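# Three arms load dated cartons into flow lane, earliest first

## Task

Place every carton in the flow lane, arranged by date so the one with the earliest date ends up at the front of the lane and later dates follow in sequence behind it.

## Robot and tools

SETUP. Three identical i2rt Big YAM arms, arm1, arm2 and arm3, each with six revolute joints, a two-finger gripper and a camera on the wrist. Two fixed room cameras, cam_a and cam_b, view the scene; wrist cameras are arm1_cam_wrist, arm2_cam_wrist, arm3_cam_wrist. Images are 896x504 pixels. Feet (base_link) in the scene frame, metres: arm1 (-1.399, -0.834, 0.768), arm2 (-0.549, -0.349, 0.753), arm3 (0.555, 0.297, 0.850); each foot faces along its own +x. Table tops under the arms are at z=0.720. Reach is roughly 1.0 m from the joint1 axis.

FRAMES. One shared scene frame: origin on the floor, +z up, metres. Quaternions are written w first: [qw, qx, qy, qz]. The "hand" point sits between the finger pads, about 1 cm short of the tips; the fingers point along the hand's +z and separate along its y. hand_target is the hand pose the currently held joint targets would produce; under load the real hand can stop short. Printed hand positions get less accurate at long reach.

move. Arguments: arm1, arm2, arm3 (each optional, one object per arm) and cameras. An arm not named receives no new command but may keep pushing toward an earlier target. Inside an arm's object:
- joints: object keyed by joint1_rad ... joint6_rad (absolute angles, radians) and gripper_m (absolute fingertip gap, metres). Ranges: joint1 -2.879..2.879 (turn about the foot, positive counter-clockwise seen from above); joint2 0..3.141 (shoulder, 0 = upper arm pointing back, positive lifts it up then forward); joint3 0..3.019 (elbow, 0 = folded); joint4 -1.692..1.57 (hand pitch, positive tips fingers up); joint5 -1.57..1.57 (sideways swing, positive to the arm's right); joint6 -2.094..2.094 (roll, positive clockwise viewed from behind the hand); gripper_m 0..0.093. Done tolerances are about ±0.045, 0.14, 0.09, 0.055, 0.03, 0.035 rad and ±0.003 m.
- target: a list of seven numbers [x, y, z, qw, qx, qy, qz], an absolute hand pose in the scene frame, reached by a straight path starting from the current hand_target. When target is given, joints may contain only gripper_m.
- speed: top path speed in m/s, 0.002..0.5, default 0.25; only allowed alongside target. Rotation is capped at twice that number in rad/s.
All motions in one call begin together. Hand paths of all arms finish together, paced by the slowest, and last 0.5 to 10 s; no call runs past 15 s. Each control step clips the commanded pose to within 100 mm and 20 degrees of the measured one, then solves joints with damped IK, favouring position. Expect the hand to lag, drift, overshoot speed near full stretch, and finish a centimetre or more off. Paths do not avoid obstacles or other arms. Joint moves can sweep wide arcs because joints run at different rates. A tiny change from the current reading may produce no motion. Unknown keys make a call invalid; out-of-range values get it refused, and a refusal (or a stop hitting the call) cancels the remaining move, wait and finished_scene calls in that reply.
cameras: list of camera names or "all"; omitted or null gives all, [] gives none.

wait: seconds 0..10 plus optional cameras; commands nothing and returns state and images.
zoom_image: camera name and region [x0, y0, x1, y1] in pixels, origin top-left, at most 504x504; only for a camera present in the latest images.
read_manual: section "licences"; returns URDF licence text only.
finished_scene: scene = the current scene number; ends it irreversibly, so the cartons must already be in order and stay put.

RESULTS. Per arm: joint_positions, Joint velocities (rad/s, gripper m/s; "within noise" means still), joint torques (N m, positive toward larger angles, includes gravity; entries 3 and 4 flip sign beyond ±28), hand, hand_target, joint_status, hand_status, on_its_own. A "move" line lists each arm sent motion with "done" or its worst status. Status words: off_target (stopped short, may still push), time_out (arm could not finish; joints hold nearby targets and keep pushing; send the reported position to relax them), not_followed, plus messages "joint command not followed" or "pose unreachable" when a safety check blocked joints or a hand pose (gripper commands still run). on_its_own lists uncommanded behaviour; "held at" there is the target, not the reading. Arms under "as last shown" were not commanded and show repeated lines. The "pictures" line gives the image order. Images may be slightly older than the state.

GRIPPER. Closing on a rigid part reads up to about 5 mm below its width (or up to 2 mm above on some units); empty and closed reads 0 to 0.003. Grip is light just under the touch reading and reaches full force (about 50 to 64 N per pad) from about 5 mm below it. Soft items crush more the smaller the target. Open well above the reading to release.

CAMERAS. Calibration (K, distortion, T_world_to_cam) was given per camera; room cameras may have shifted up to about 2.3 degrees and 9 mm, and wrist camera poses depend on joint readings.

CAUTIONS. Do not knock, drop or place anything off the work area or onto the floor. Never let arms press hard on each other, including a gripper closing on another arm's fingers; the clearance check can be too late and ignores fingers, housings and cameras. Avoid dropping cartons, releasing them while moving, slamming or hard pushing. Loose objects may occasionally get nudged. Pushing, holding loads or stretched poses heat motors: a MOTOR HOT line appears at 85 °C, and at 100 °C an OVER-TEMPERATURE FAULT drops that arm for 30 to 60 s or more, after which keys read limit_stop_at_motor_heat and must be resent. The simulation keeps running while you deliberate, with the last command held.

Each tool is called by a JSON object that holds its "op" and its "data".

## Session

{"op": "move", "data": {"cameras": ["cam_a", "cam_b", "arm1_cam_wrist", "arm2_cam_wrist", "arm3_cam_wrist"]}}

Scene clock: 0.00 s.
Joint torques (N m): no reading
Heat: arm1: hottest joint1_rad 36 °C; arm2: hottest joint3_rad 38 °C; arm3: hottest joint2_rad 36 °C.
Joint velocities: within noise
arm1.joint_positions: joint1_rad=-0.673 joint2_rad=+0.309 joint3_rad=+1.652 joint4_rad=-1.445 joint5_rad=+0.074 joint6_rad=+0.649 gripper_m=+0.09396
arm1.joint_status: not commanded
arm1.hand: x=-1.4166 y=-0.8303 z=+1.4250 quat_wxyz=(-0.314, -0.735, +0.110, +0.590) (m; scene frame)
arm1.hand_target: x=-1.4143 y=-0.8293 z=+1.4309 quat_wxyz=(-0.317, -0.730, +0.109, +0.595) (m; scene frame)
arm1.hand_status: not commanded
arm2.joint_positions: joint1_rad=+0.476 joint2_rad=+0.332 joint3_rad=+1.575 joint4_rad=-1.257 joint5_rad=-0.072 joint6_rad=+0.112 gripper_m=+0.09396
arm2.joint_status: not commanded
arm2.hand: x=-0.6104 y=-0.3497 z=+1.4288 quat_wxyz=(+0.047, +0.714, -0.041, -0.697) (m; scene frame)
arm2.hand_target: x=-0.6039 y=-0.3501 z=+1.4336 quat_wxyz=(+0.046, +0.708, -0.040, -0.704) (m; scene frame)
arm2.hand_status: not commanded
arm3.joint_positions: joint1_rad=-0.550 joint2_rad=+0.600 joint3_rad=+1.480 joint4_rad=-1.361 joint5_rad=+0.227 joint6_rad=+0.219 gripper_m=+0.09396
arm3.joint_status: not commanded
arm3.hand: x=+0.3456 y=+0.2770 z=+1.4325 quat_wxyz=(-0.035, -0.852, +0.030, +0.522) (m; scene frame)
arm3.hand_target: x=+0.3492 y=+0.2781 z=+1.4412 quat_wxyz=(-0.038, -0.846, +0.031, +0.530) (m; scene frame)
arm3.hand_status: not commanded
pictures: arm1_cam_wrist, arm2_cam_wrist, arm3_cam_wrist, cam_a, cam_b
camera_calibration:
arm1_cam_wrist: T_world_to_cam=[[-0.233768, 0.772482, -0.590444, 1.15493], [0.800646, -0.191608, -0.567673, 1.7818], [-0.551651, -0.60544, -0.573693, -0.343166], [0, 0, 0, 1]] pos_world=[-1.34591, -0.758522, 1.49653]
arm2_cam_wrist: T_world_to_cam=[[0.00677818, 0.992873, -0.118983, 0.519388], [0.585577, -0.100392, -0.804376, 1.47966], [-0.810588, -0.0642217, -0.582084, 0.437273], [0, 0, 0, 1]] pos_world=[-0.515525, -0.339059, 1.50653]
arm3_cam_wrist: T_world_to_cam=[[0.0199287, 0.99421, -0.105595, -0.130142], [0.894939, -0.0648257, -0.441454, 0.342875], [-0.445743, -0.0857034, -0.891049, 1.57725], [0, 0, 0, 1]] pos_world=[0.398788, 0.286791, 1.54302]

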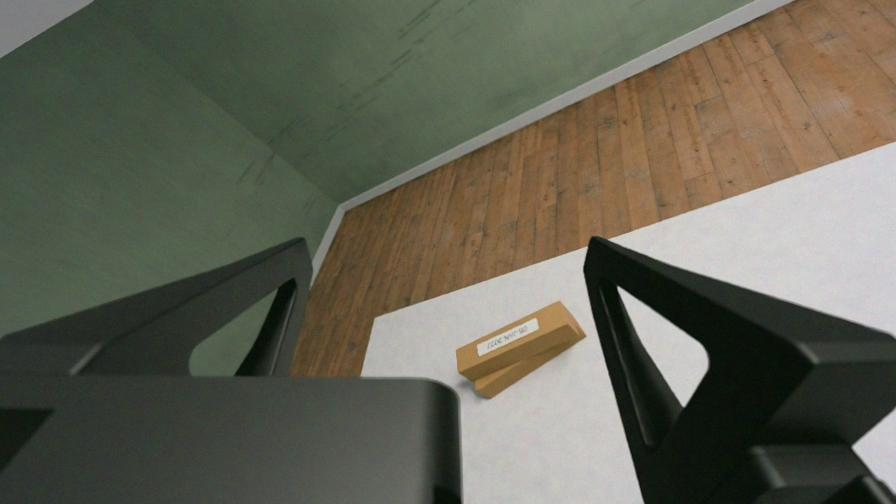

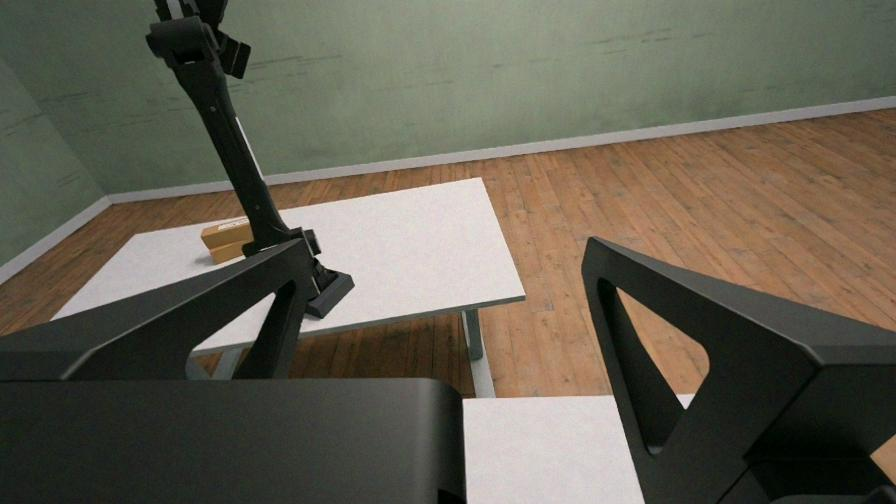

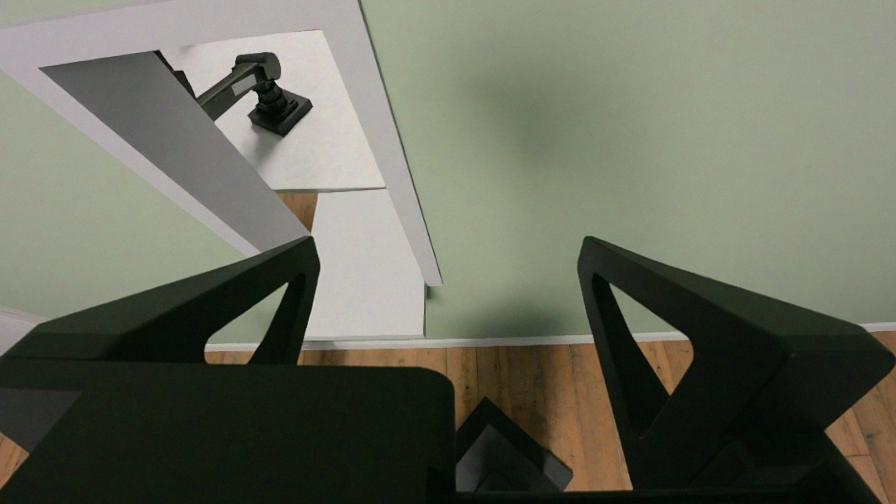

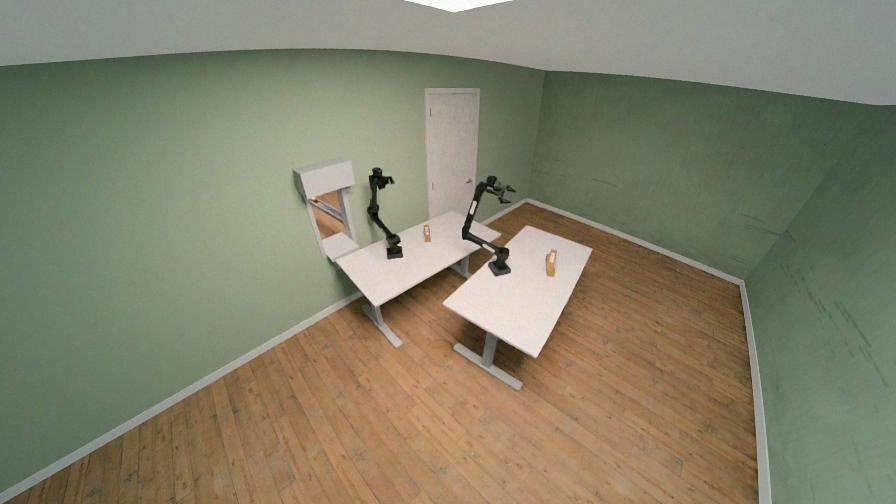

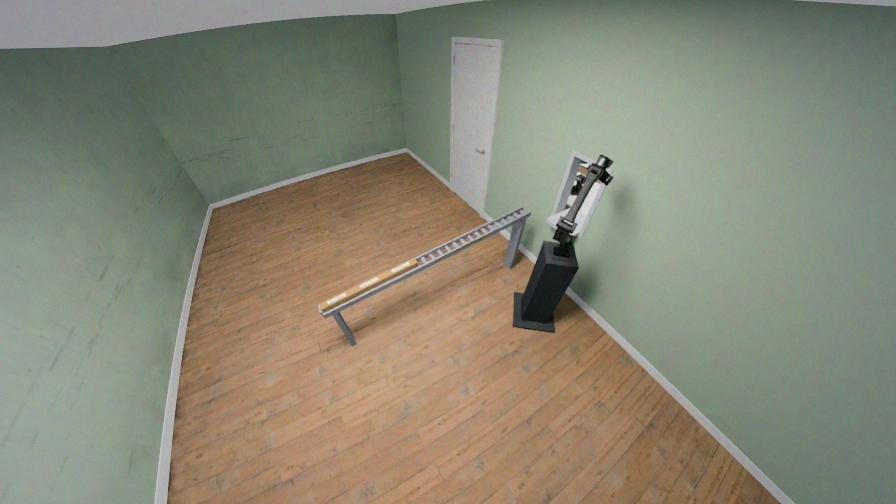

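{"op": "zoom_image", "data": {"camera": "arm1_cam_wrist", "region": [430, 280, 610, 410]}}

{"op": "zoom_image", "data": {"camera": "cam_b", "region": [310, 200, 540, 330]}}

{"op": "zoom_image", "data": {"camera": "cam_a", "region": [330, 190, 600, 330]}}

Scaled by 2.800 (camera's finer frame: 1280x720).

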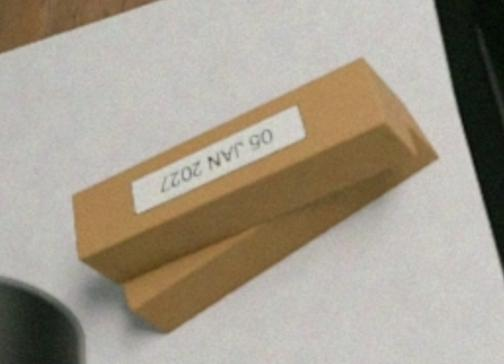

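Scaled by 2.191 (camera's finer frame: 1280x720).

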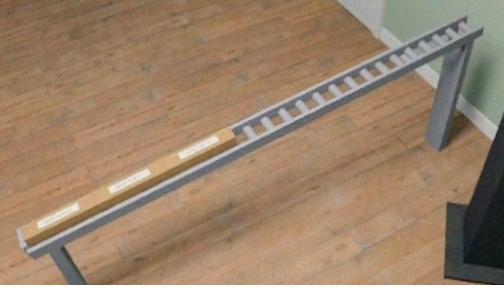

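Scaled by 1.867 (camera's finer frame: 1280x720).

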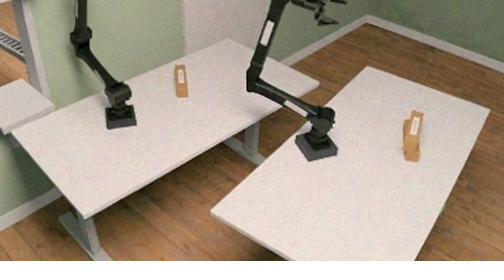

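{"op": "move", "data": {"arm1": {"joints": {"joint1_rad": -0.175, "joint2_rad": 1.5885, "joint3_rad": 1.377, "joint4_rad": -1.359, "joint5_rad": 0, "joint6_rad": -1.032, "gripper_m": 0.093}}, "arm2": {"joints": {"joint1_rad": 2.058, "joint2_rad": 1.349, "joint3_rad": 1.159, "joint4_rad": -1.381, "joint5_rad": 0, "joint6_rad": -0.942, "gripper_m": 0.093}}, "arm3": {"joints": {"joint1_rad": 1.873, "joint2_rad": 1.396, "joint3_rad": 1.411, "joint4_rad": -0.102, "joint5_rad": 0, "joint6_rad": 0, "gripper_m": 0.093}}, "cameras": ["arm1_cam_wrist", "arm2_cam_wrist", "arm3_cam_wrist"]}}

Scene clock: 36.90 s.
Joint torques (N m): arm1=[1.55 -16.21 9.33 0.29 -0.07 -0.06] | arm2=[0.38 -8.18 9.1 -0.03 -0.09 -0.12] | arm3=[-0.15 -18.02 14.19 2.44 0.11 -0.01]
Heat: arm1: hottest joint1_rad 36 °C; arm2: hottest joint3_rad 40 °C; arm3: hottest joint3_rad 38 °C.
move: arm1 done; arm2 done; arm3 done
Joint velocities: within noise
arm1.joint_positions: joint1_rad=-0.188 joint2_rad=+1.593 joint3_rad=+1.365 joint4_rad=-1.366 joint5_rad=+0.001 joint6_rad=-1.023 gripper_m=+0.09310
arm1.joint_status: all done
arm1.hand: x=-1.6878 y=-1.1987 z=+0.9402 quat_wxyz=(+0.000, -0.572, -0.820, -0.015)
arm1.hand_target: x=-1.6861 y=-1.2069 z=+0.9469 quat_wxyz=(+0.001, -0.563, -0.827, -0.003)
arm1.hand_status: not commanded
arm2.joint_positions: joint1_rad=+2.052 joint2_rad=+1.341 joint3_rad=+1.169 joint4_rad=-1.373 joint5_rad=+0.000 joint6_rad=-0.931 gripper_m=+0.09308
arm2.joint_status: all done
arm2.hand: x=-0.5732 y=-0.7304 z=+0.9606 quat_wxyz=(+0.010, +0.342, +0.940, -0.016)
arm2.hand_target: x=-0.5707 y=-0.7260 z=+0.9542 quat_wxyz=(+0.006, +0.334, +0.943, -0.004)
arm2.hand_status: not commanded
arm3.joint_positions: joint1_rad=+1.873 joint2_rad=+1.398 joint3_rad=+1.397 joint4_rad=-0.117 joint5_rad=-0.002 joint6_rad=+0.007 gripper_m=+0.09309
arm3.joint_status: all done
arm3.hand: x=+1.1438 y=+0.0251 z=+1.3371 quat_wxyz=(-0.650, -0.162, -0.729, +0.139)
arm3.hand_target: x=+1.1434 y=+0.0247 z=+1.3509 quat_wxyz=(-0.661, -0.158, -0.719, +0.145)
arm3.hand_status: not commanded
arm1_cam_wrist: T_world_to_cam=[[-0.935797, -0.349228, -0.0482043, -1.94944], [-0.297487, 0.708876, 0.639528, -0.255854], [-0.18917, 0.612809, -0.767255, 1.26016], [0, 0, 0, 1]] pos_world=[-1.66201, -1.27166, 1.03652]
arm2_cam_wrist: T_world_to_cam=[[-0.63913, -0.768254, 0.0360363, -0.964012], [-0.634415, 0.553115, 0.539983, -0.470383], [-0.434776, 0.322258, -0.840904, 0.9169], [0, 0, 0, 1]] pos_world=[-0.515901, -0.775908, 1.05976]
arm3_cam_wrist: T_world_to_cam=[[-0.416958, -0.908601, -0.0242846, 0.53312], [-0.614887, 0.301647, -0.728645, 1.67191], [0.669373, -0.288882, -0.684461, 0.279874], [0, 0, 0, 1]] pos_world=[1.06299, 0.0609164, 1.42274]

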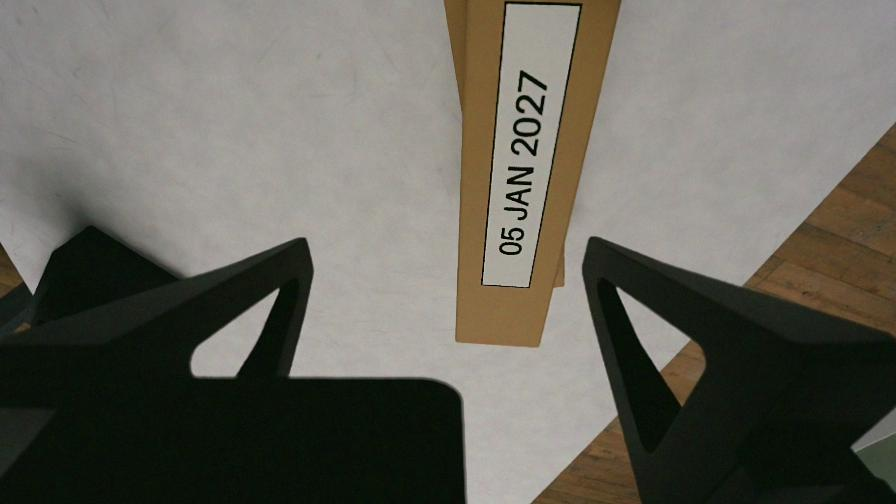

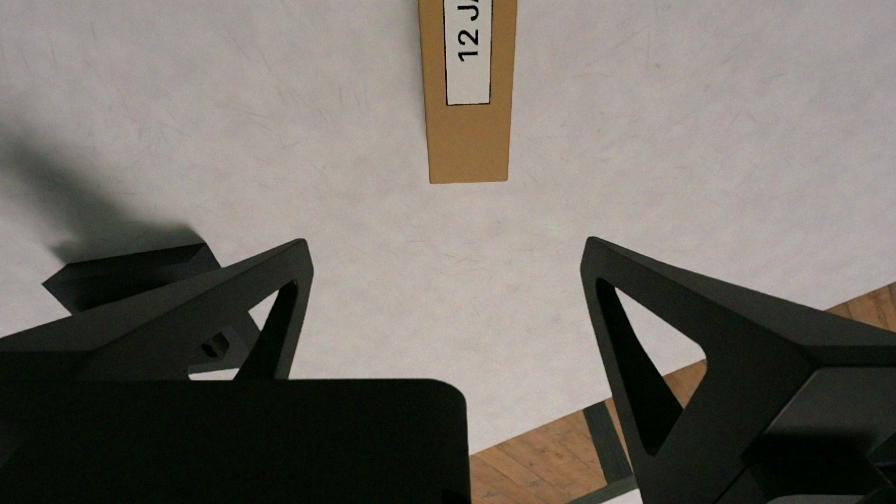

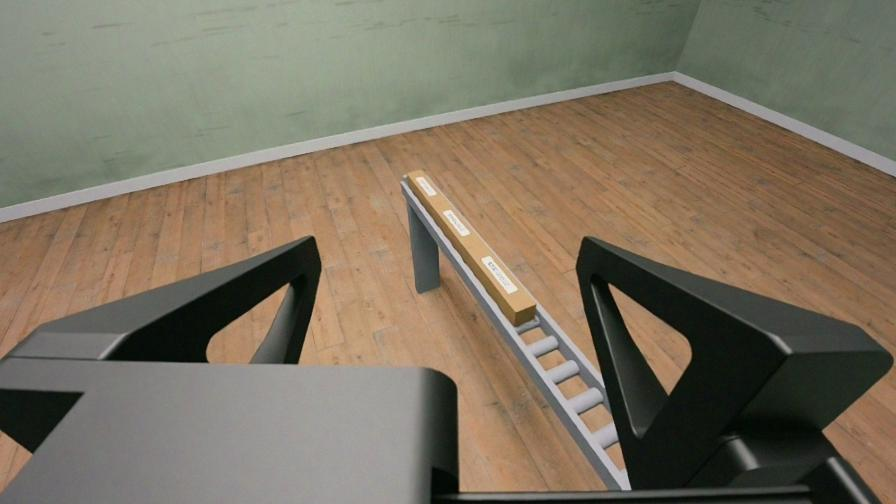

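{"op": "zoom_image", "data": {"camera": "arm3_cam_wrist", "region": [395, 160, 545, 330]}}

Scaled by 2.965 (camera's finer frame: 1280x720).

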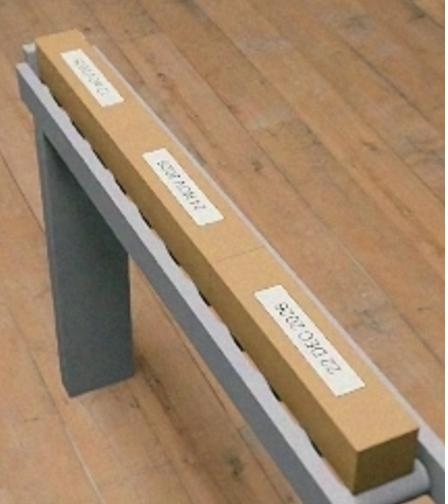

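{"op": "move", "data": {"arm1": {"target": [-1.731, -1.172, 0.90, 0, 0.5716, 0.8205, 0], "speed": 0.25}, "cameras": ["arm1_cam_wrist"]}}

{"op": "zoom_image", "data": {"camera": "arm1_cam_wrist", "region": [390, 0, 690, 300]}}

Scene clock: 72.33 s.
Joint torques (N m): arm1=[0.26 -15.27 8.49 0.51 -0.08 -0.07] | arm2=[0.32 -8.23 9.1 -0.02 -0.09 -0.12] | arm3=[0.03 -18.26 14.16 2.44 0.09 0]
Heat: arm1: hottest joint3_rad 38 °C; arm2: hottest joint3_rad 44 °C; arm3: hottest joint3_rad 42 °C.
move: arm1 done
Joint velocities: within noise
arm1.joint_positions: joint1_rad=-0.291 joint2_rad=+1.623 joint3_rad=+1.291 joint4_rad=-1.246 joint5_rad=-0.001 joint6_rad=-1.122 gripper_m=+0.09310
arm1.joint_status: not commanded
arm1.hand: x=-1.7262 y=-1.1700 z=+0.8998 quat_wxyz=(+0.000, -0.573, -0.819, -0.007)
arm1.hand_target: x=-1.7310 y=-1.1719 z=+0.9000 quat_wxyz=(+0.000, -0.572, -0.820, +0.000)
arm1.hand_status: done (0.005 m and 0.8 deg from the pose sent, 0.065 m and 1.7 deg at the start)
arm2, arm3: as last shown
arm1_cam_wrist: T_world_to_cam=[[-0.937592, -0.345865, -0.0360338, -1.98746], [-0.289518, 0.719016, 0.631819, -0.229252], [-0.192615, 0.602821, -0.774278, 1.19307], [0, 0, 0, 1]] pos_world=[-1.7, -1.24176, 0.996995]

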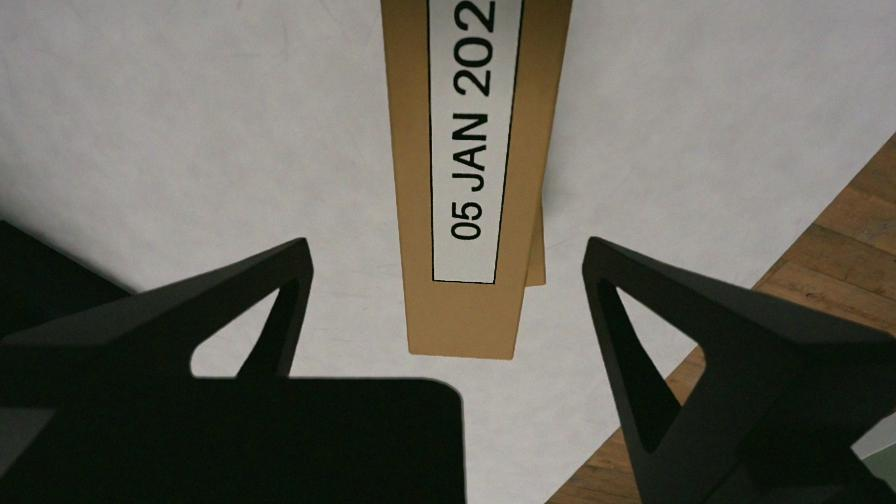

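Scaled by 1.680 (camera's finer frame: 1280x720).

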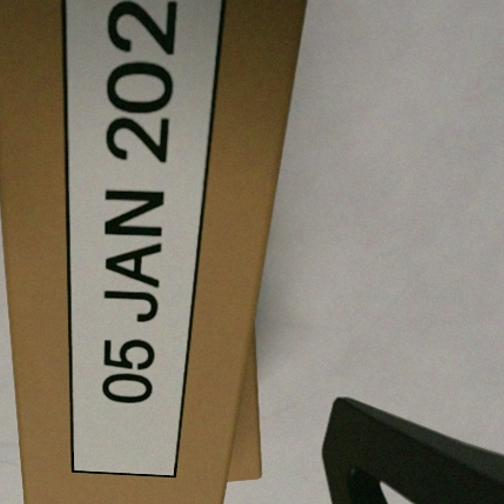

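{"op": "move", "data": {"arm1": {"target": [-1.734, -1.174, 0.818, 0, 0.5716, 0.8205, 0], "speed": 0.2}, "cameras": []}}

{"op": "move", "data": {"arm1": {"joints": {"gripper_m": 0.05}}, "cameras": ["arm1_cam_wrist"]}}

Scene clock: 83.83 s.
Joint torques (N m): arm1=[0.03 -16.21 7.88 0.49 -0.08 -0.07] | arm2=[0.38 -8.18 9.11 -0.02 -0.1 -0.12] | arm3=[0.03 -18.2 14.19 2.43 0.1 -0.02]
Heat: arm1: hottest joint3_rad 38 °C; arm2: hottest joint3_rad 45 °C; arm3: hottest joint3_rad 43 °C.
move: arm1 done
Joint velocities: within noise
arm1.joint_positions: joint1_rad=-0.291 joint2_rad=+1.733 joint3_rad=+1.182 joint4_rad=-1.041 joint5_rad=-0.001 joint6_rad=-1.124 gripper_m=+0.09310
arm1.joint_status: not commanded
arm1.hand: x=-1.7269 y=-1.1705 z=+0.8125 quat_wxyz=(-0.002, -0.573, -0.820, -0.013)
arm1.hand_target: x=-1.7340 y=-1.1739 z=+0.8181 quat_wxyz=(+0.000, -0.572, -0.820, +0.000)
arm1.hand_status: done (0.010 m and 1.6 deg from the pose sent, 0.082 m and 0.8 deg at the start)
arm2, arm3: as last shown

Scene clock: 84.47 s.
Joint torques (N m): arm1=[0.09 -16.73 7.86 0.25 -0.05 -0.04] | arm2=[0.38 -8.23 9.11 -0.02 -0.09 -0.12] | arm3=[0.26 -17.96 14.16 2.44 0.1 -0.01]
Heat: arm1: hottest joint3_rad 38 °C; arm2: hottest joint3_rad 45 °C; arm3: hottest joint3_rad 43 °C.
move: arm1 off_target
Joint velocities: within noise
arm1.joint_positions: joint1_rad=-0.291 joint2_rad=+1.733 joint3_rad=+1.182 joint4_rad=-1.034 joint5_rad=-0.001 joint6_rad=-1.126 gripper_m=+0.06036
arm1.joint_status: gripper_m off_target (ended at +0.06039, target +0.05000)
arm1.hand: x=-1.7282 y=-1.1719 z=+0.8125 quat_wxyz=(-0.001, -0.572, -0.820, -0.010)
arm1.hand_target: x=-1.7340 y=-1.1738 z=+0.8181 quat_wxyz=(+0.000, -0.572, -0.820, +0.000)
arm1.hand_status: not commanded
arm2, arm3: as last shown
arm1_cam_wrist: T_world_to_cam=[[-0.936099, -0.349248, -0.0417629, -1.98981], [-0.295143, 0.71534, 0.633387, -0.188576], [-0.191335, 0.605239, -0.772707, 1.13], [0, 0, 0, 1]] pos_world=[-1.70211, -1.24396, 0.909503]

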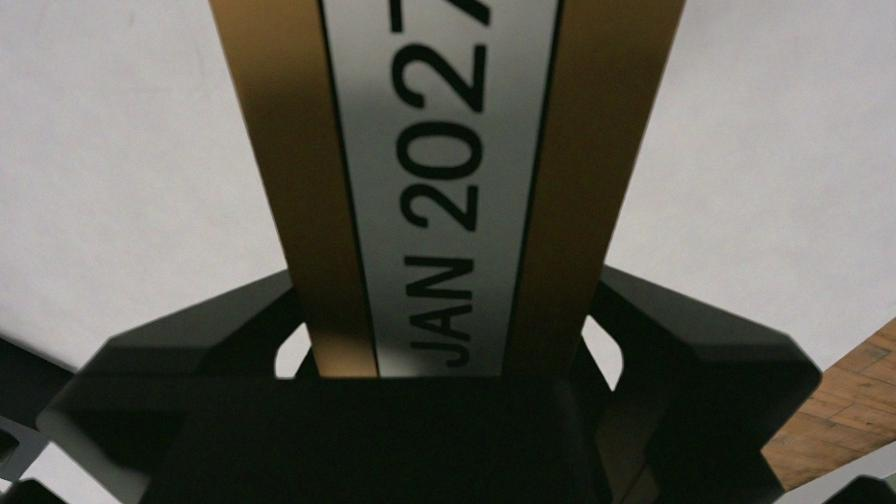

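{"op": "move", "data": {"arm1": {"target": [-1.70, -1.15, 1.0, 0, 0.5716, 0.8205, 0], "speed": 0.3}, "cameras": []}}

{"op": "move", "data": {"arm1": {"joints": {"joint1_rad": 0.2}}, "cameras": ["arm1_cam_wrist"]}}

Scene clock: 91.13 s.
Joint torques (N m): arm1=[1.32 -14.62 14.16 -0.43 -0.14 0.1] | arm2=[0.38 -8.23 9.11 -0.02 -0.1 -0.12] | arm3=[0.15 -18.14 14.16 2.45 0.11 -0.01]
Heat: arm1: hottest joint3_rad 39 °C; arm2: hottest joint3_rad 46 °C; arm3: hottest joint3_rad 43 °C.
move: arm1 off_target
Joint velocities: within noise
arm1.joint_positions: joint1_rad=-0.291 joint2_rad=+1.483 joint3_rad=+1.307 joint4_rad=-1.464 joint5_rad=+0.000 joint6_rad=-1.125 gripper_m=+0.06036
arm1.joint_status: not commanded
arm1.hand: x=-1.6892 y=-1.1322 z=+0.9672 quat_wxyz=(-0.005, -0.572, -0.819, -0.037)
arm1.hand_target: x=-1.6985 y=-1.1483 z=+0.9999 quat_wxyz=(+0.000, -0.572, -0.821, +0.000)
arm1.hand_status: off_target (0.039 m and 4.3 deg from the pose sent, 0.191 m and 1.1 deg at the start; pose on its path clipped on 7 of 46 steps)
arm2, arm3: as last shown

Scene clock: 92.40 s.
Joint torques (N m): arm1=[0.62 -15.15 14.13 -0.44 -0.14 0.07] | arm2=[0.32 -8.23 9.09 -0.02 -0.1 -0.12] | arm3=[0.15 -17.9 14.23 2.39 0.1 -0.02]
Heat: arm1: hottest joint3_rad 39 °C; arm2: hottest joint3_rad 46 °C; arm3: hottest joint3_rad 43 °C.
move: arm1 done
Joint velocities: within noise
arm1.joint_positions: joint1_rad=+0.201 joint2_rad=+1.488 joint3_rad=+1.307 joint4_rad=-1.465 joint5_rad=+0.000 joint6_rad=-1.122 gripper_m=+0.06038
arm1.joint_status: all done
arm1.hand: x=-1.5144 y=-1.2343 z=+0.9649 quat_wxyz=(+0.003, -0.356, -0.933, -0.040)
arm1.hand_target: x=-1.5193 y=-1.2514 z=+0.9997 quat_wxyz=(-0.002, -0.359, -0.933, +0.000)
arm1.hand_status: not commanded
arm2, arm3: as last shown
arm1_cam_wrist: T_world_to_cam=[[-0.661858, -0.743267, -0.0974583, -1.82244], [-0.608067, 0.456282, 0.649662, -0.986773], [-0.438404, 0.489245, -0.75395, 0.790927], [0, 0, 0, 1]] pos_world=[-1.45948, -1.29127, 1.05978]

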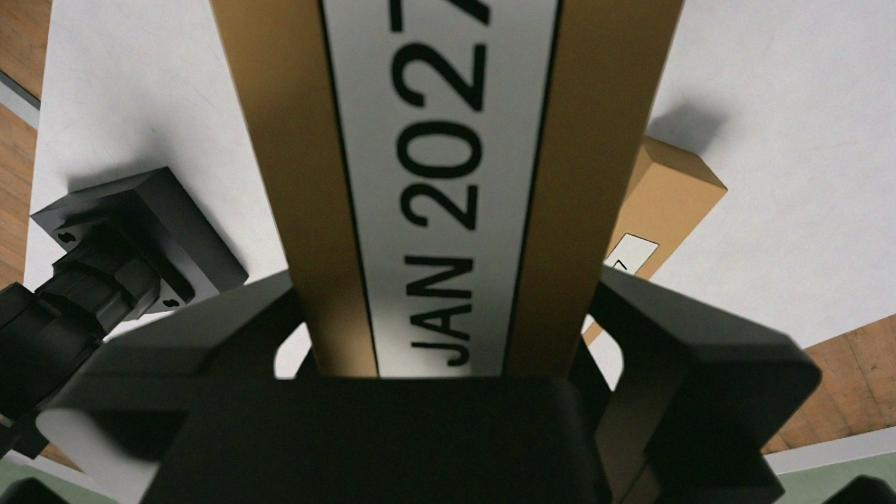

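{"op": "zoom_image", "data": {"camera": "arm1_cam_wrist", "region": [570, 120, 740, 290]}}

Scaled by 2.965 (camera's finer frame: 1280x720).

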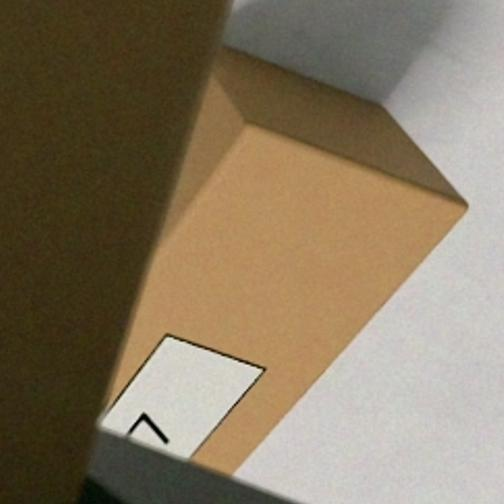

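{"op": "move", "data": {"arm1": {"joints": {"joint1_rad": 2.424, "joint2_rad": 2.066, "joint3_rad": 2.005, "joint4_rad": -1.51, "joint5_rad": 0, "joint6_rad": 0}}, "arm3": {"joints": {"joint1_rad": -0.232, "joint2_rad": 1.321, "joint3_rad": 0.922, "joint4_rad": -1.172, "joint5_rad": 0, "joint6_rad": 0.604, "gripper_m": 0.093}}, "cameras": ["arm1_cam_wrist", "arm2_cam_wrist"]}}

Scene clock: 112.27 s.
Joint torques (N m): arm1=[2.08 -28.86 11.3 -0.4 0.06 0.12] | arm2=[0.38 -8.18 9.1 -0.02 -0.1 -0.11] | arm3=[-0.56 -13.45 10.22 0.01 0.1 0.14]
Heat: arm1: hottest joint3_rad 43 °C; arm2: hottest joint3_rad 47 °C; arm3: hottest joint3_rad 44 °C.
move: arm1 done; arm3 done
Joint velocities: within noise
arm1.joint_positions: joint1_rad=+2.416 joint2_rad=+2.129 joint3_rad=+1.968 joint4_rad=-1.499 joint5_rad=+0.000 joint6_rad=-0.008 gripper_m=+0.06040
arm1.joint_status: all done
arm1.hand: x=-0.8053 y=-0.6087 z=+0.8800 quat_wxyz=(+0.042, +0.185, -0.982, +0.006)
arm1.hand_target: x=-0.8000 y=-0.6015 z=+0.9325 quat_wxyz=(-0.002, +0.185, -0.983, -0.002)
arm1.hand_status: not commanded
arm2: as last shown
arm3.joint_positions: joint1_rad=-0.223 joint2_rad=+1.330 joint3_rad=+0.920 joint4_rad=-1.163 joint5_rad=+0.000 joint6_rad=+0.596 gripper_m=+0.09309
arm3.joint_status: all done
arm3.hand: x=+0.2700 y=+0.0979 z=+0.9661 quat_wxyz=(+0.000, -1.000, -0.008, -0.002)
arm3.hand_target: x=+0.2694 y=+0.1012 z=+0.9695 quat_wxyz=(+0.000, -1.000, +0.000, -0.001)
arm3.hand_status: not commanded
arm1_cam_wrist: T_world_to_cam=[[0.365661, -0.930279, -0.029535, -0.242506], [-0.665578, -0.283535, 0.690373, -1.31836], [-0.650613, -0.232785, -0.722851, 0.0940003], [0, 0, 0, 1]] pos_world=[-0.727638, -0.577517, 0.970945]
arm2_cam_wrist: T_world_to_cam=[[-0.63913, -0.768254, 0.0360363, -0.964012], [-0.634415, 0.553115, 0.539983, -0.470383], [-0.434776, 0.322258, -0.840904, 0.9169], [0, 0, 0, 1]] pos_world=[-0.515901, -0.775908, 1.05976]

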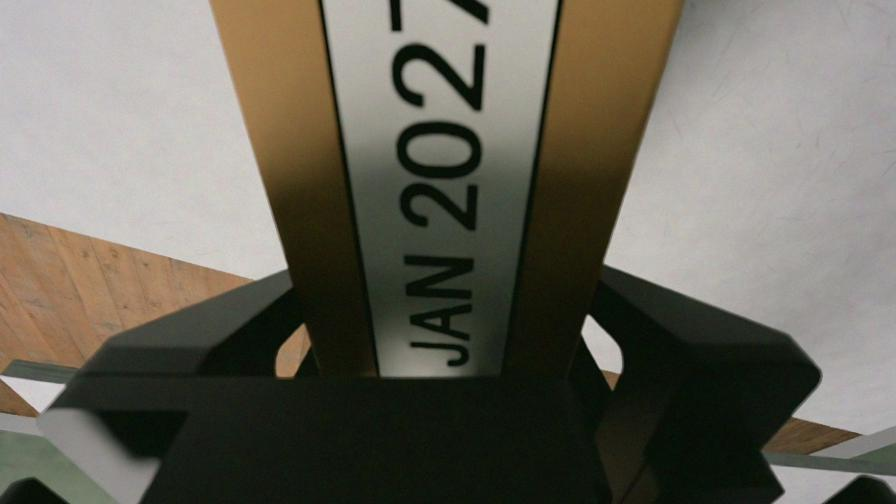

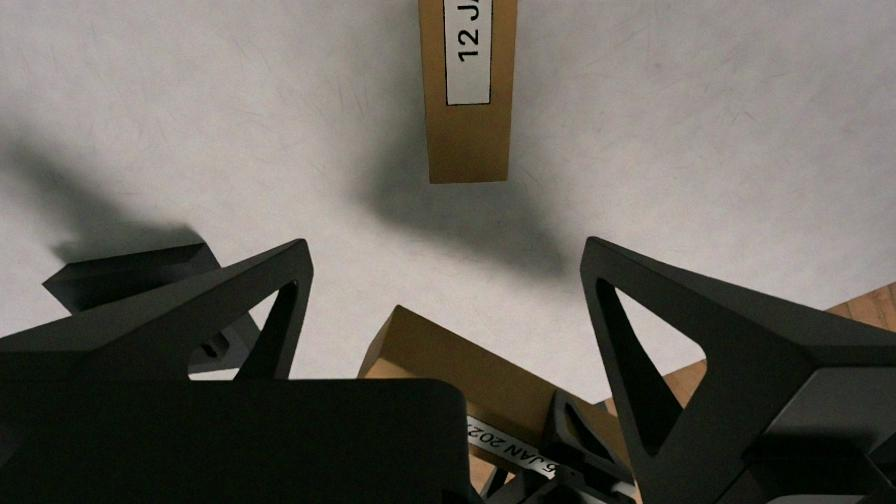

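{"op": "move", "data": {"arm1": {"target": [-0.80, -0.60, 0.775, 0, 0.185, -0.983, 0], "speed": 0.25}, "cameras": []}}

{"op": "move", "data": {"arm1": {"target": [-0.80, -0.60, 0.752, 0, 0.185, -0.983, 0], "speed": 0.08}, "cameras": ["arm1_cam_wrist", "arm2_cam_wrist"]}}

Scene clock: 115.93 s.
Joint torques (N m): arm1=[1.79 -24.94 8.43 0.77 0.11 0.11] | arm2=[0.32 -8.23 9.1 -0.02 -0.09 -0.12] | arm3=[-0.5 -13.27 10.28 0.05 0.11 0.15]
Heat: arm1: hottest joint3_rad 44 °C; arm2: hottest joint3_rad 47 °C; arm3: hottest joint3_rad 44 °C.
move: arm1 off_target
Joint velocities: within noise
arm1.joint_positions: joint1_rad=+2.416 joint2_rad=+2.192 joint3_rad=+1.756 joint4_rad=-1.186 joint5_rad=+0.003 joint6_rad=-0.006 gripper_m=+0.05994
arm1.joint_status: not commanded
arm1.hand: x=-0.8087 y=-0.6099 z=+0.7619 quat_wxyz=(+0.024, +0.184, -0.983, +0.003)
arm1.hand_target: x=-0.8003 y=-0.6000 z=+0.7753 quat_wxyz=(+0.000, +0.185, -0.983, +0.000)
arm1.hand_status: off_target (0.019 m and 2.7 deg from the pose sent, 0.105 m and 4.9 deg at the start)
arm2, arm3: as last shown
arm3.hand: x=+0.2700 y=+0.0980 z=+0.9661 quat_wxyz=(+0.000, -1.000, -0.008, -0.002)
arm3.hand_target: x=+0.2694 y=+0.1013 z=+0.9695 quat_wxyz=(+0.000, -1.000, +0.000, -0.001)

Scene clock: 116.90 s.
Joint torques (N m): arm1=[1.73 -22.48 7.72 1.91 0.11 0.12] | arm2=[0.38 -8.23 9.11 -0.03 -0.09 -0.12] | arm3=[-0.44 -13.39 10.28 0.02 0.1 0.14]
Heat: arm1: hottest joint3_rad 43 °C; arm2: hottest joint3_rad 47 °C; arm3: hottest joint3_rad 44 °C.
move: arm1 off_target
Joint velocities: within noise
arm1.joint_positions: joint1_rad=+2.416 joint2_rad=+2.190 joint3_rad=+1.746 joint4_rad=-1.172 joint5_rad=+0.003 joint6_rad=-0.006 gripper_m=+0.05993
arm1.joint_status: not commanded
arm1.hand: x=-0.8090 y=-0.6100 z=+0.7599 quat_wxyz=(+0.021, +0.184, -0.983, +0.003)
arm1.hand_target: x=-0.8005 y=-0.6000 z=+0.7524 quat_wxyz=(+0.000, +0.185, -0.983, +0.000)
arm1.hand_status: off_target (0.016 m and 2.4 deg from the pose sent, 0.017 m and 2.7 deg at the start)
arm2.joint_positions: joint1_rad=+2.052 joint2_rad=+1.341 joint3_rad=+1.169 joint4_rad=-1.373 joint5_rad=+0.000 joint6_rad=-0.931 gripper_m=+0.09308
arm2.joint_status: not commanded
arm2.hand: x=-0.5732 y=-0.7304 z=+0.9606 quat_wxyz=(+0.010, +0.342, +0.940, -0.016)
arm2.hand_target: x=-0.5707 y=-0.7260 z=+0.9542 quat_wxyz=(+0.006, +0.334, +0.943, -0.004)
arm2.hand_status: not commanded
arm3: as last shown
arm1_cam_wrist: T_world_to_cam=[[0.364681, -0.93075, -0.0266855, -0.249147], [-0.694227, -0.290883, 0.658359, -1.24158], [-0.62053, -0.221565, -0.752231, 0.0579031], [0, 0, 0, 1]] pos_world=[-0.735145, -0.580218, 0.854311]
arm2_cam_wrist: T_world_to_cam=[[-0.63913, -0.768254, 0.0360363, -0.964012], [-0.634415, 0.553115, 0.539983, -0.470383], [-0.434776, 0.322258, -0.840904, 0.9169], [0, 0, 0, 1]] pos_world=[-0.515901, -0.775908, 1.05976]

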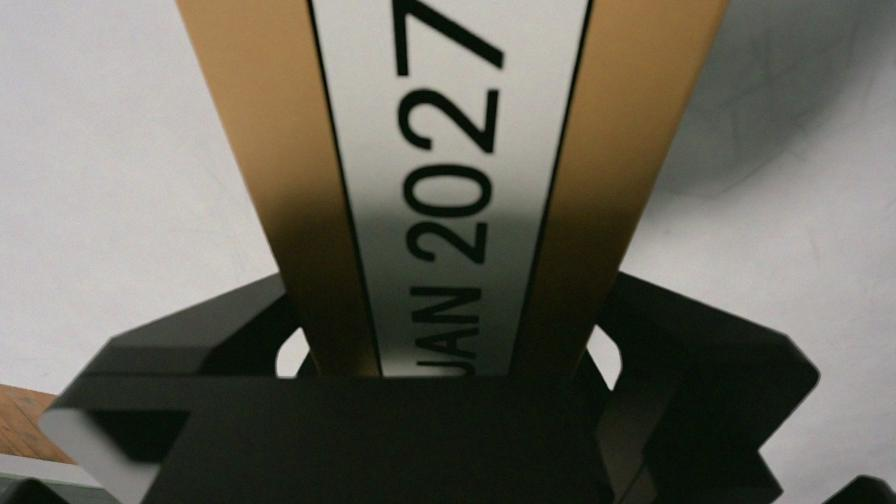

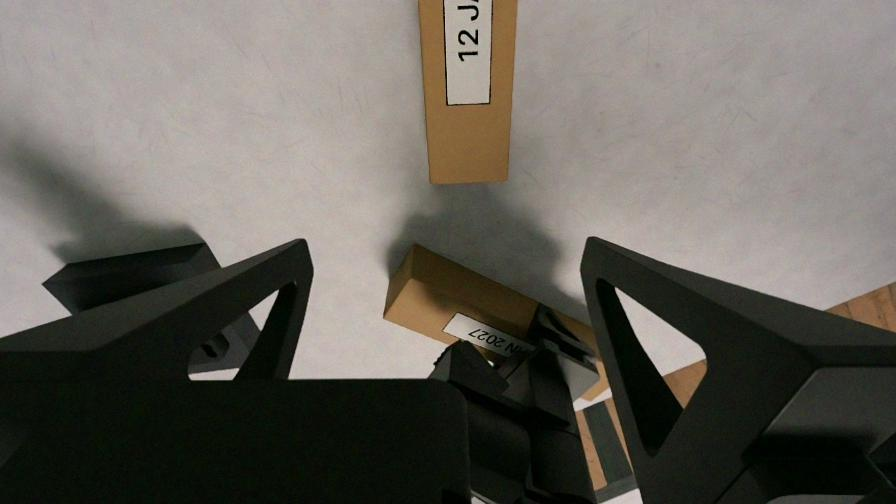

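{"op": "move", "data": {"arm1": {"target": [-0.80, -0.60, 0.742, 0, 0.185, -0.983, 0], "speed": 0.08}, "cameras": []}}

Scene clock: 120.67 s.
Joint torques (N m): arm1=[1.67 -21.36 7.6 2.14 0.12 0.12] | arm2=[0.38 -8.23 9.11 -0.02 -0.09 -0.12] | arm3=[-0.5 -13.33 10.29 -0.01 0.1 0.13]
Heat: arm1: hottest joint3_rad 43 °C; arm2: hottest joint3_rad 47 °C; arm3: hottest joint3_rad 43 °C.
move: arm1 off_target
Joint velocities: within noise
arm1.joint_positions: joint1_rad=+2.416 joint2_rad=+2.187 joint3_rad=+1.739 joint4_rad=-1.160 joint5_rad=+0.003 joint6_rad=-0.006 gripper_m=+0.05993
arm1.joint_status: not commanded
arm1.hand: x=-0.8086 y=-0.6098 z=+0.7593 quat_wxyz=(+0.017, +0.184, -0.983, +0.002)
arm1.hand_target: x=-0.8010 y=-0.6002 z=+0.7426 quat_wxyz=(+0.000, +0.185, -0.983, +0.000)
arm1.hand_status: off_target (0.022 m and 1.9 deg from the pose sent, 0.022 m and 2.4 deg at the start)
arm2, arm3: as last shown

{"op": "move", "data": {"arm1": {"joints": {"gripper_m": 0.093}}, "cameras": []}}

{"op": "move", "data": {"arm1": {"target": [-0.805, -0.603, 0.90, 0, 0.185, -0.983, 0], "speed": 0.35}, "cameras": []}}

{"op": "move", "data": {"arm1": {"target": [-1.03, -0.69, 0.97, 0, 0.185, -0.983, 0], "speed": 0.5}, "cameras": ["arm2_cam_wrist"]}}

{"op": "move", "data": {"arm1": {"joints": {"joint1_rad": -0.285, "joint2_rad": 1.643, "joint3_rad": 1.391, "joint4_rad": -1.318, "joint5_rad": 0, "joint6_rad": -1.325}}, "arm2": {"joints": {"joint1_rad": 1.325, "joint2_rad": 1.332, "joint3_rad": 1.089, "joint4_rad": -1.328, "joint5_rad": 0, "joint6_rad": 0.415}}, "cameras": ["arm1_cam_wrist", "arm2_cam_wrist"]}}

Scene clock: 138.23 s.
Joint torques (N m): arm1=[1.55 -22.12 7.62 0.61 0.05 0.11] | arm2=[0.32 -8.18 9.11 -0.03 -0.1 -0.11] | arm3=[-0.62 -13.57 10.26 0.03 0.1 0.14]
Heat: arm1: hottest joint3_rad 42 °C; arm2: hottest joint3_rad 47 °C; arm3: hottest joint3_rad 43 °C.
move: arm1 done
Joint velocities: within noise
arm1.joint_positions: joint1_rad=+2.419 joint2_rad=+2.195 joint3_rad=+1.739 joint4_rad=-1.114 joint5_rad=+0.004 joint6_rad=-0.004 gripper_m=+0.09285
arm1.joint_status: all done
arm1.hand: x=-0.7995 y=-0.6051 z=+0.7542 quat_wxyz=(-0.002, +0.184, -0.983, +0.000)
arm1.hand_target: x=-0.8009 y=-0.6003 z=+0.7426 quat_wxyz=(+0.000, +0.185, -0.983, +0.000)
arm1.hand_status: not commanded
arm2, arm3: as last shown

Scene clock: 139.80 s.
Joint torques (N m): arm1=[1.49 -22.3 12.08 -0.27 0.06 0.1] | arm2=[0.32 -8.23 9.1 -0.02 -0.1 -0.12] | arm3=[-0.56 -13.45 10.32 0.06 0.11 0.15]
Heat: arm1: hottest joint3_rad 42 °C; arm2: hottest joint3_rad 47 °C; arm3: hottest joint3_rad 43 °C.
move: arm1 off_target
Joint velocities: within noise
arm1.joint_positions: joint1_rad=+2.419 joint2_rad=+2.053 joint3_rad=+1.864 joint4_rad=-1.415 joint5_rad=+0.004 joint6_rad=-0.004 gripper_m=+0.09292
arm1.joint_status: not commanded
arm1.hand: x=-0.8152 y=-0.6117 z=+0.8871 quat_wxyz=(+0.014, +0.184, -0.983, +0.003)
arm1.hand_target: x=-0.8057 y=-0.6031 z=+0.9001 quat_wxyz=(+0.000, +0.185, -0.983, +0.000)
arm1.hand_status: off_target (0.019 m and 1.7 deg from the pose sent, 0.146 m and 0.3 deg at the start; pose on its path clipped on 6 of 47 steps)
arm2, arm3: as last shown

Scene clock: 141.33 s.
Joint torques (N m): arm1=[1.61 -11.46 8.87 -0.18 0.07 0.11] | arm2=[0.32 -8.18 9.1 -0.03 -0.09 -0.12] | arm3=[-0.62 -13.22 10.35 0.08 0.1 0.14]
Heat: arm1: hottest joint3_rad 42 °C; arm2: hottest joint3_rad 47 °C; arm3: hottest joint3_rad 42 °C.
move: arm1 done
Joint velocities: within noise
arm1.joint_positions: joint1_rad=+2.419 joint2_rad=+1.388 joint3_rad=+1.209 joint4_rad=-1.385 joint5_rad=+0.004 joint6_rad=-0.002 gripper_m=+0.09292
arm1.joint_status: not commanded
arm1.hand: x=-1.0277 y=-0.6937 z=+0.9704 quat_wxyz=(-0.005, +0.183, -0.983, -0.001)
arm1.hand_target: x=-1.0300 y=-0.6900 z=+0.9700 quat_wxyz=(+0.000, +0.185, -0.983, +0.000)
arm1.hand_status: done (0.004 m and 0.7 deg from the pose sent, 0.243 m and 1.6 deg at the start; pose on its path clipped on 4 of 46 steps)
arm2, arm3: as last shown
arm2_cam_wrist: T_world_to_cam=[[-0.63913, -0.768254, 0.0360363, -0.964012], [-0.634415, 0.553115, 0.539983, -0.470383], [-0.434776, 0.322258, -0.840904, 0.9169], [0, 0, 0, 1]] pos_world=[-0.515901, -0.775908, 1.05976]

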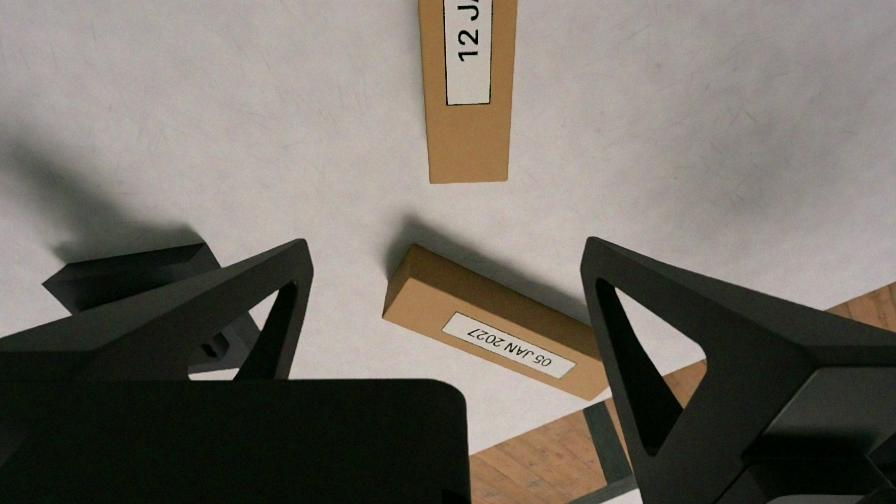

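Scene clock: 143.67 s.
Joint torques (N m): arm1=[0.67 -17.96 9.95 -0.23 -0.07 -0.06] | arm2=[-0.56 -8.88 8.34 0.62 -0.01 0.1] | arm3=[-0.44 -13.39 10.29 0.05 0.1 0.14]
Heat: arm1: hottest joint3_rad 42 °C; arm2: hottest joint3_rad 47 °C; arm3: hottest joint3_rad 42 °C.
move: arm1 done; arm2 done
Joint velocities: within noise
arm1.joint_positions: joint1_rad=-0.282 joint2_rad=+1.663 joint3_rad=+1.368 joint4_rad=-1.313 joint5_rad=+0.001 joint6_rad=-1.316 gripper_m=+0.09296
arm1.joint_status: all done
arm1.hand: x=-1.7315 y=-1.1816 z=+0.9094 quat_wxyz=(-0.004, -0.487, -0.873, -0.021)
arm1.hand_target: x=-1.7369 y=-1.1853 z=+0.9271 quat_wxyz=(+0.001, -0.485, -0.875, -0.003)
arm1.hand_status: not commanded
arm2.joint_positions: joint1_rad=+1.332 joint2_rad=+1.335 joint3_rad=+1.107 joint4_rad=-1.335 joint5_rad=+0.000 joint6_rad=+0.403 gripper_m=+0.09308
arm2.joint_status: all done
arm2.hand: x=-0.8129 y=-0.6128 z=+0.9364 quat_wxyz=(+0.009, +0.981, +0.193, +0.000)
arm2.hand_target: x=-0.8115 y=-0.6076 z=+0.9305 quat_wxyz=(+0.007, +0.983, +0.184, +0.003)
arm2.hand_status: not commanded
arm3: as last shown
arm1_cam_wrist: T_world_to_cam=[[-0.847198, -0.527228, -0.0654686, -2.02705], [-0.44248, 0.632016, 0.636213, -0.600085], [-0.294052, 0.567967, -0.768731, 0.984554], [0, 0, 0, 1]] pos_world=[-1.69333, -1.24865, 1.00593]
arm2_cam_wrist: T_world_to_cam=[[-0.384105, 0.923278, -0.00459906, 0.255921], [0.762708, 0.320104, 0.56197, 0.297885], [0.520326, 0.212348, -0.827145, 1.45051], [0, 0, 0, 1]] pos_world=[-0.883637, -0.639653, 1.03356]

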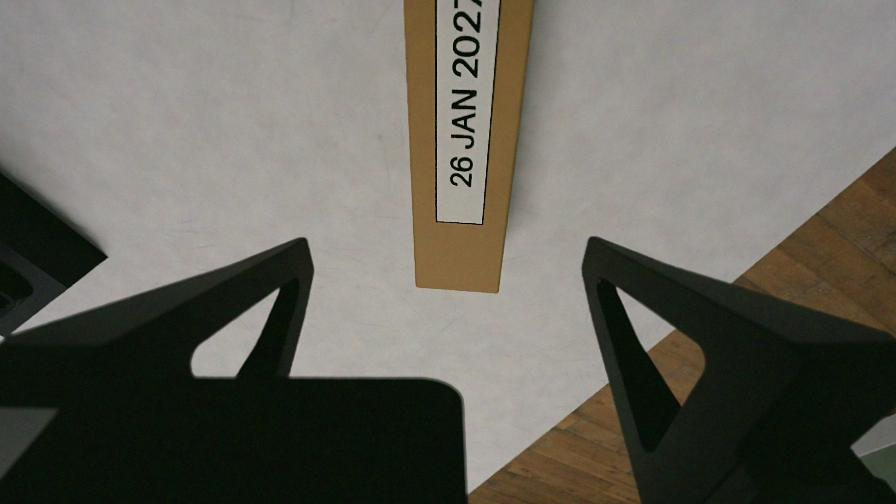

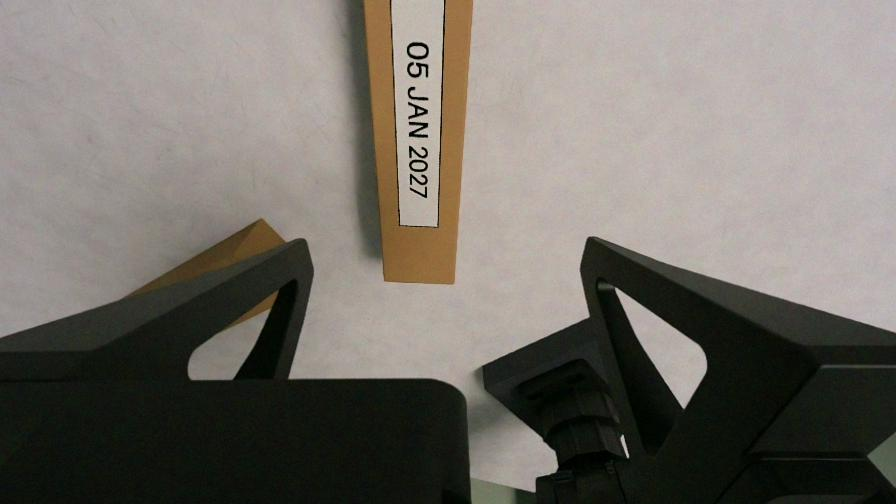

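{"op": "move", "data": {"arm1": {"target": [-1.737, -1.185, 0.772, 0, 0.489, 0.8723, 0], "speed": 0.2}, "arm2": {"target": [-0.8136, -0.6335, 0.752, 0, 0.9842, 0.1771, 0], "speed": 0.2}, "cameras": ["arm1_cam_wrist", "arm2_cam_wrist"]}}

Scene clock: 159.93 s.
Joint torques (N m): arm1=[0.21 -16.85 7.13 0.49 -0.12 0.04] | arm2=[0.73 -9.58 6.78 0.84 0.1 0.07] | arm3=[-0.56 -13.27 10.29 0.03 0.11 0.13]
Heat: arm1: hottest joint3_rad 43 °C; arm2: hottest joint3_rad 47 °C; arm3: hottest joint3_rad 42 °C.
move: arm1 done; arm2 done
Joint velocities: within noise
arm1.joint_positions: joint1_rad=-0.282 joint2_rad=+1.816 joint3_rad=+1.172 joint4_rad=-0.937 joint5_rad=+0.000 joint6_rad=-1.317 gripper_m=+0.09296
arm1.joint_status: not commanded
arm1.hand: x=-1.7323 y=-1.1823 z=+0.7708 quat_wxyz=(-0.001, -0.487, -0.873, -0.008)
arm1.hand_target: x=-1.7369 y=-1.1850 z=+0.7721 quat_wxyz=(+0.000, -0.489, -0.872, +0.000)
arm1.hand_status: done (0.006 m and 1.0 deg from the pose sent, 0.138 m and 2.5 deg at the start)
arm2.joint_positions: joint1_rad=+1.357 joint2_rad=+1.611 joint3_rad=+0.883 joint4_rad=-0.831 joint5_rad=+0.013 joint6_rad=+0.461 gripper_m=+0.09308
arm2.joint_status: not commanded
arm2.hand: x=-0.8194 y=-0.6337 z=+0.7600 quat_wxyz=(+0.005, +0.984, +0.177, -0.005)
arm2.hand_target: x=-0.8136 y=-0.6333 z=+0.7522 quat_wxyz=(+0.000, +0.984, +0.177, +0.000)
arm2.hand_status: done (0.010 m and 0.8 deg from the pose sent, 0.185 m and 2.2 deg at the start)
arm3.joint_positions: joint1_rad=-0.223 joint2_rad=+1.330 joint3_rad=+0.920 joint4_rad=-1.163 joint5_rad=+0.000 joint6_rad=+0.596 gripper_m=+0.09309
arm3.joint_status: not commanded
arm3.hand: x=+0.2700 y=+0.0980 z=+0.9661 quat_wxyz=(+0.000, -1.000, -0.008, -0.002)
arm3.hand_target: x=+0.2694 y=+0.1013 z=+0.9695 quat_wxyz=(+0.000, -1.000, +0.000, -0.001)
arm3.hand_status: not commanded
arm1_cam_wrist: T_world_to_cam=[[-0.847908, -0.528635, -0.0399593, -2.05973], [-0.4316, 0.644565, 0.631076, -0.474231], [-0.307853, 0.552341, -0.774691, 0.840371], [0, 0, 0, 1]] pos_world=[-1.69243, -1.24734, 0.867999]
arm2_cam_wrist: T_world_to_cam=[[-0.35338, 0.935464, 0.00539855, 0.297189], [0.778474, 0.290866, 0.556214, 0.407459], [0.518748, 0.200758, -0.831021, 1.3067], [0, 0, 0, 1]] pos_world=[-0.890024, -0.658856, 0.857657]

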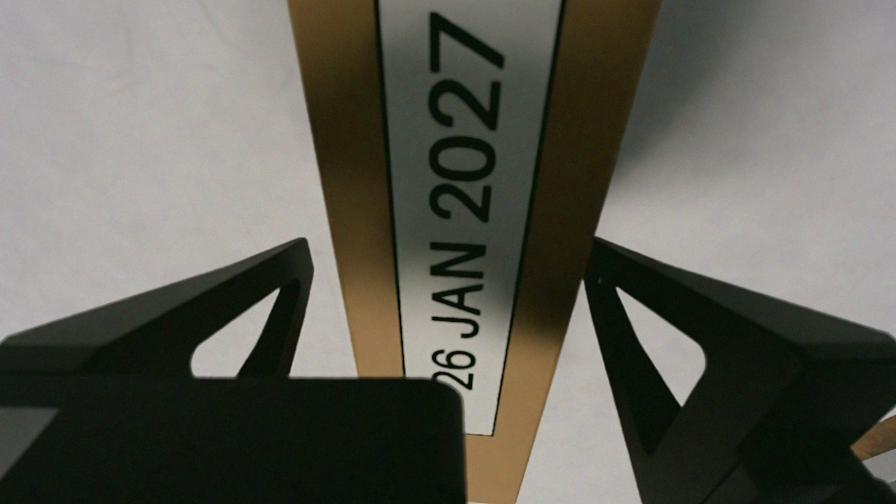

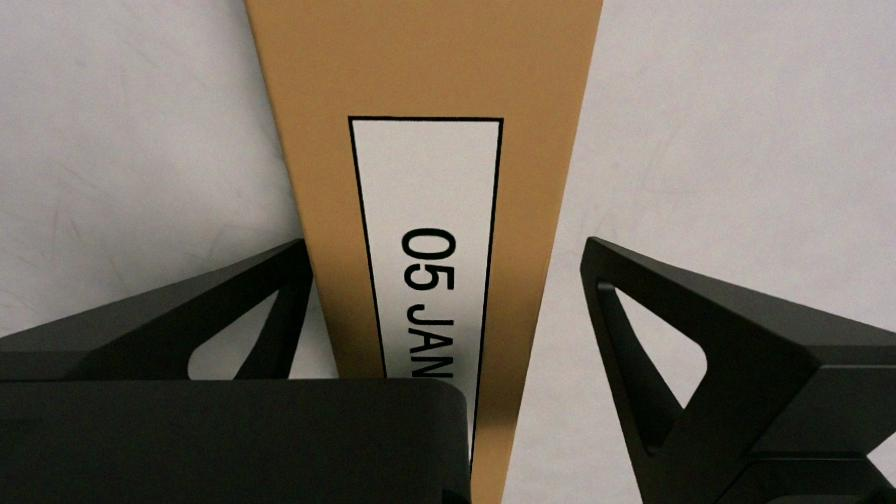

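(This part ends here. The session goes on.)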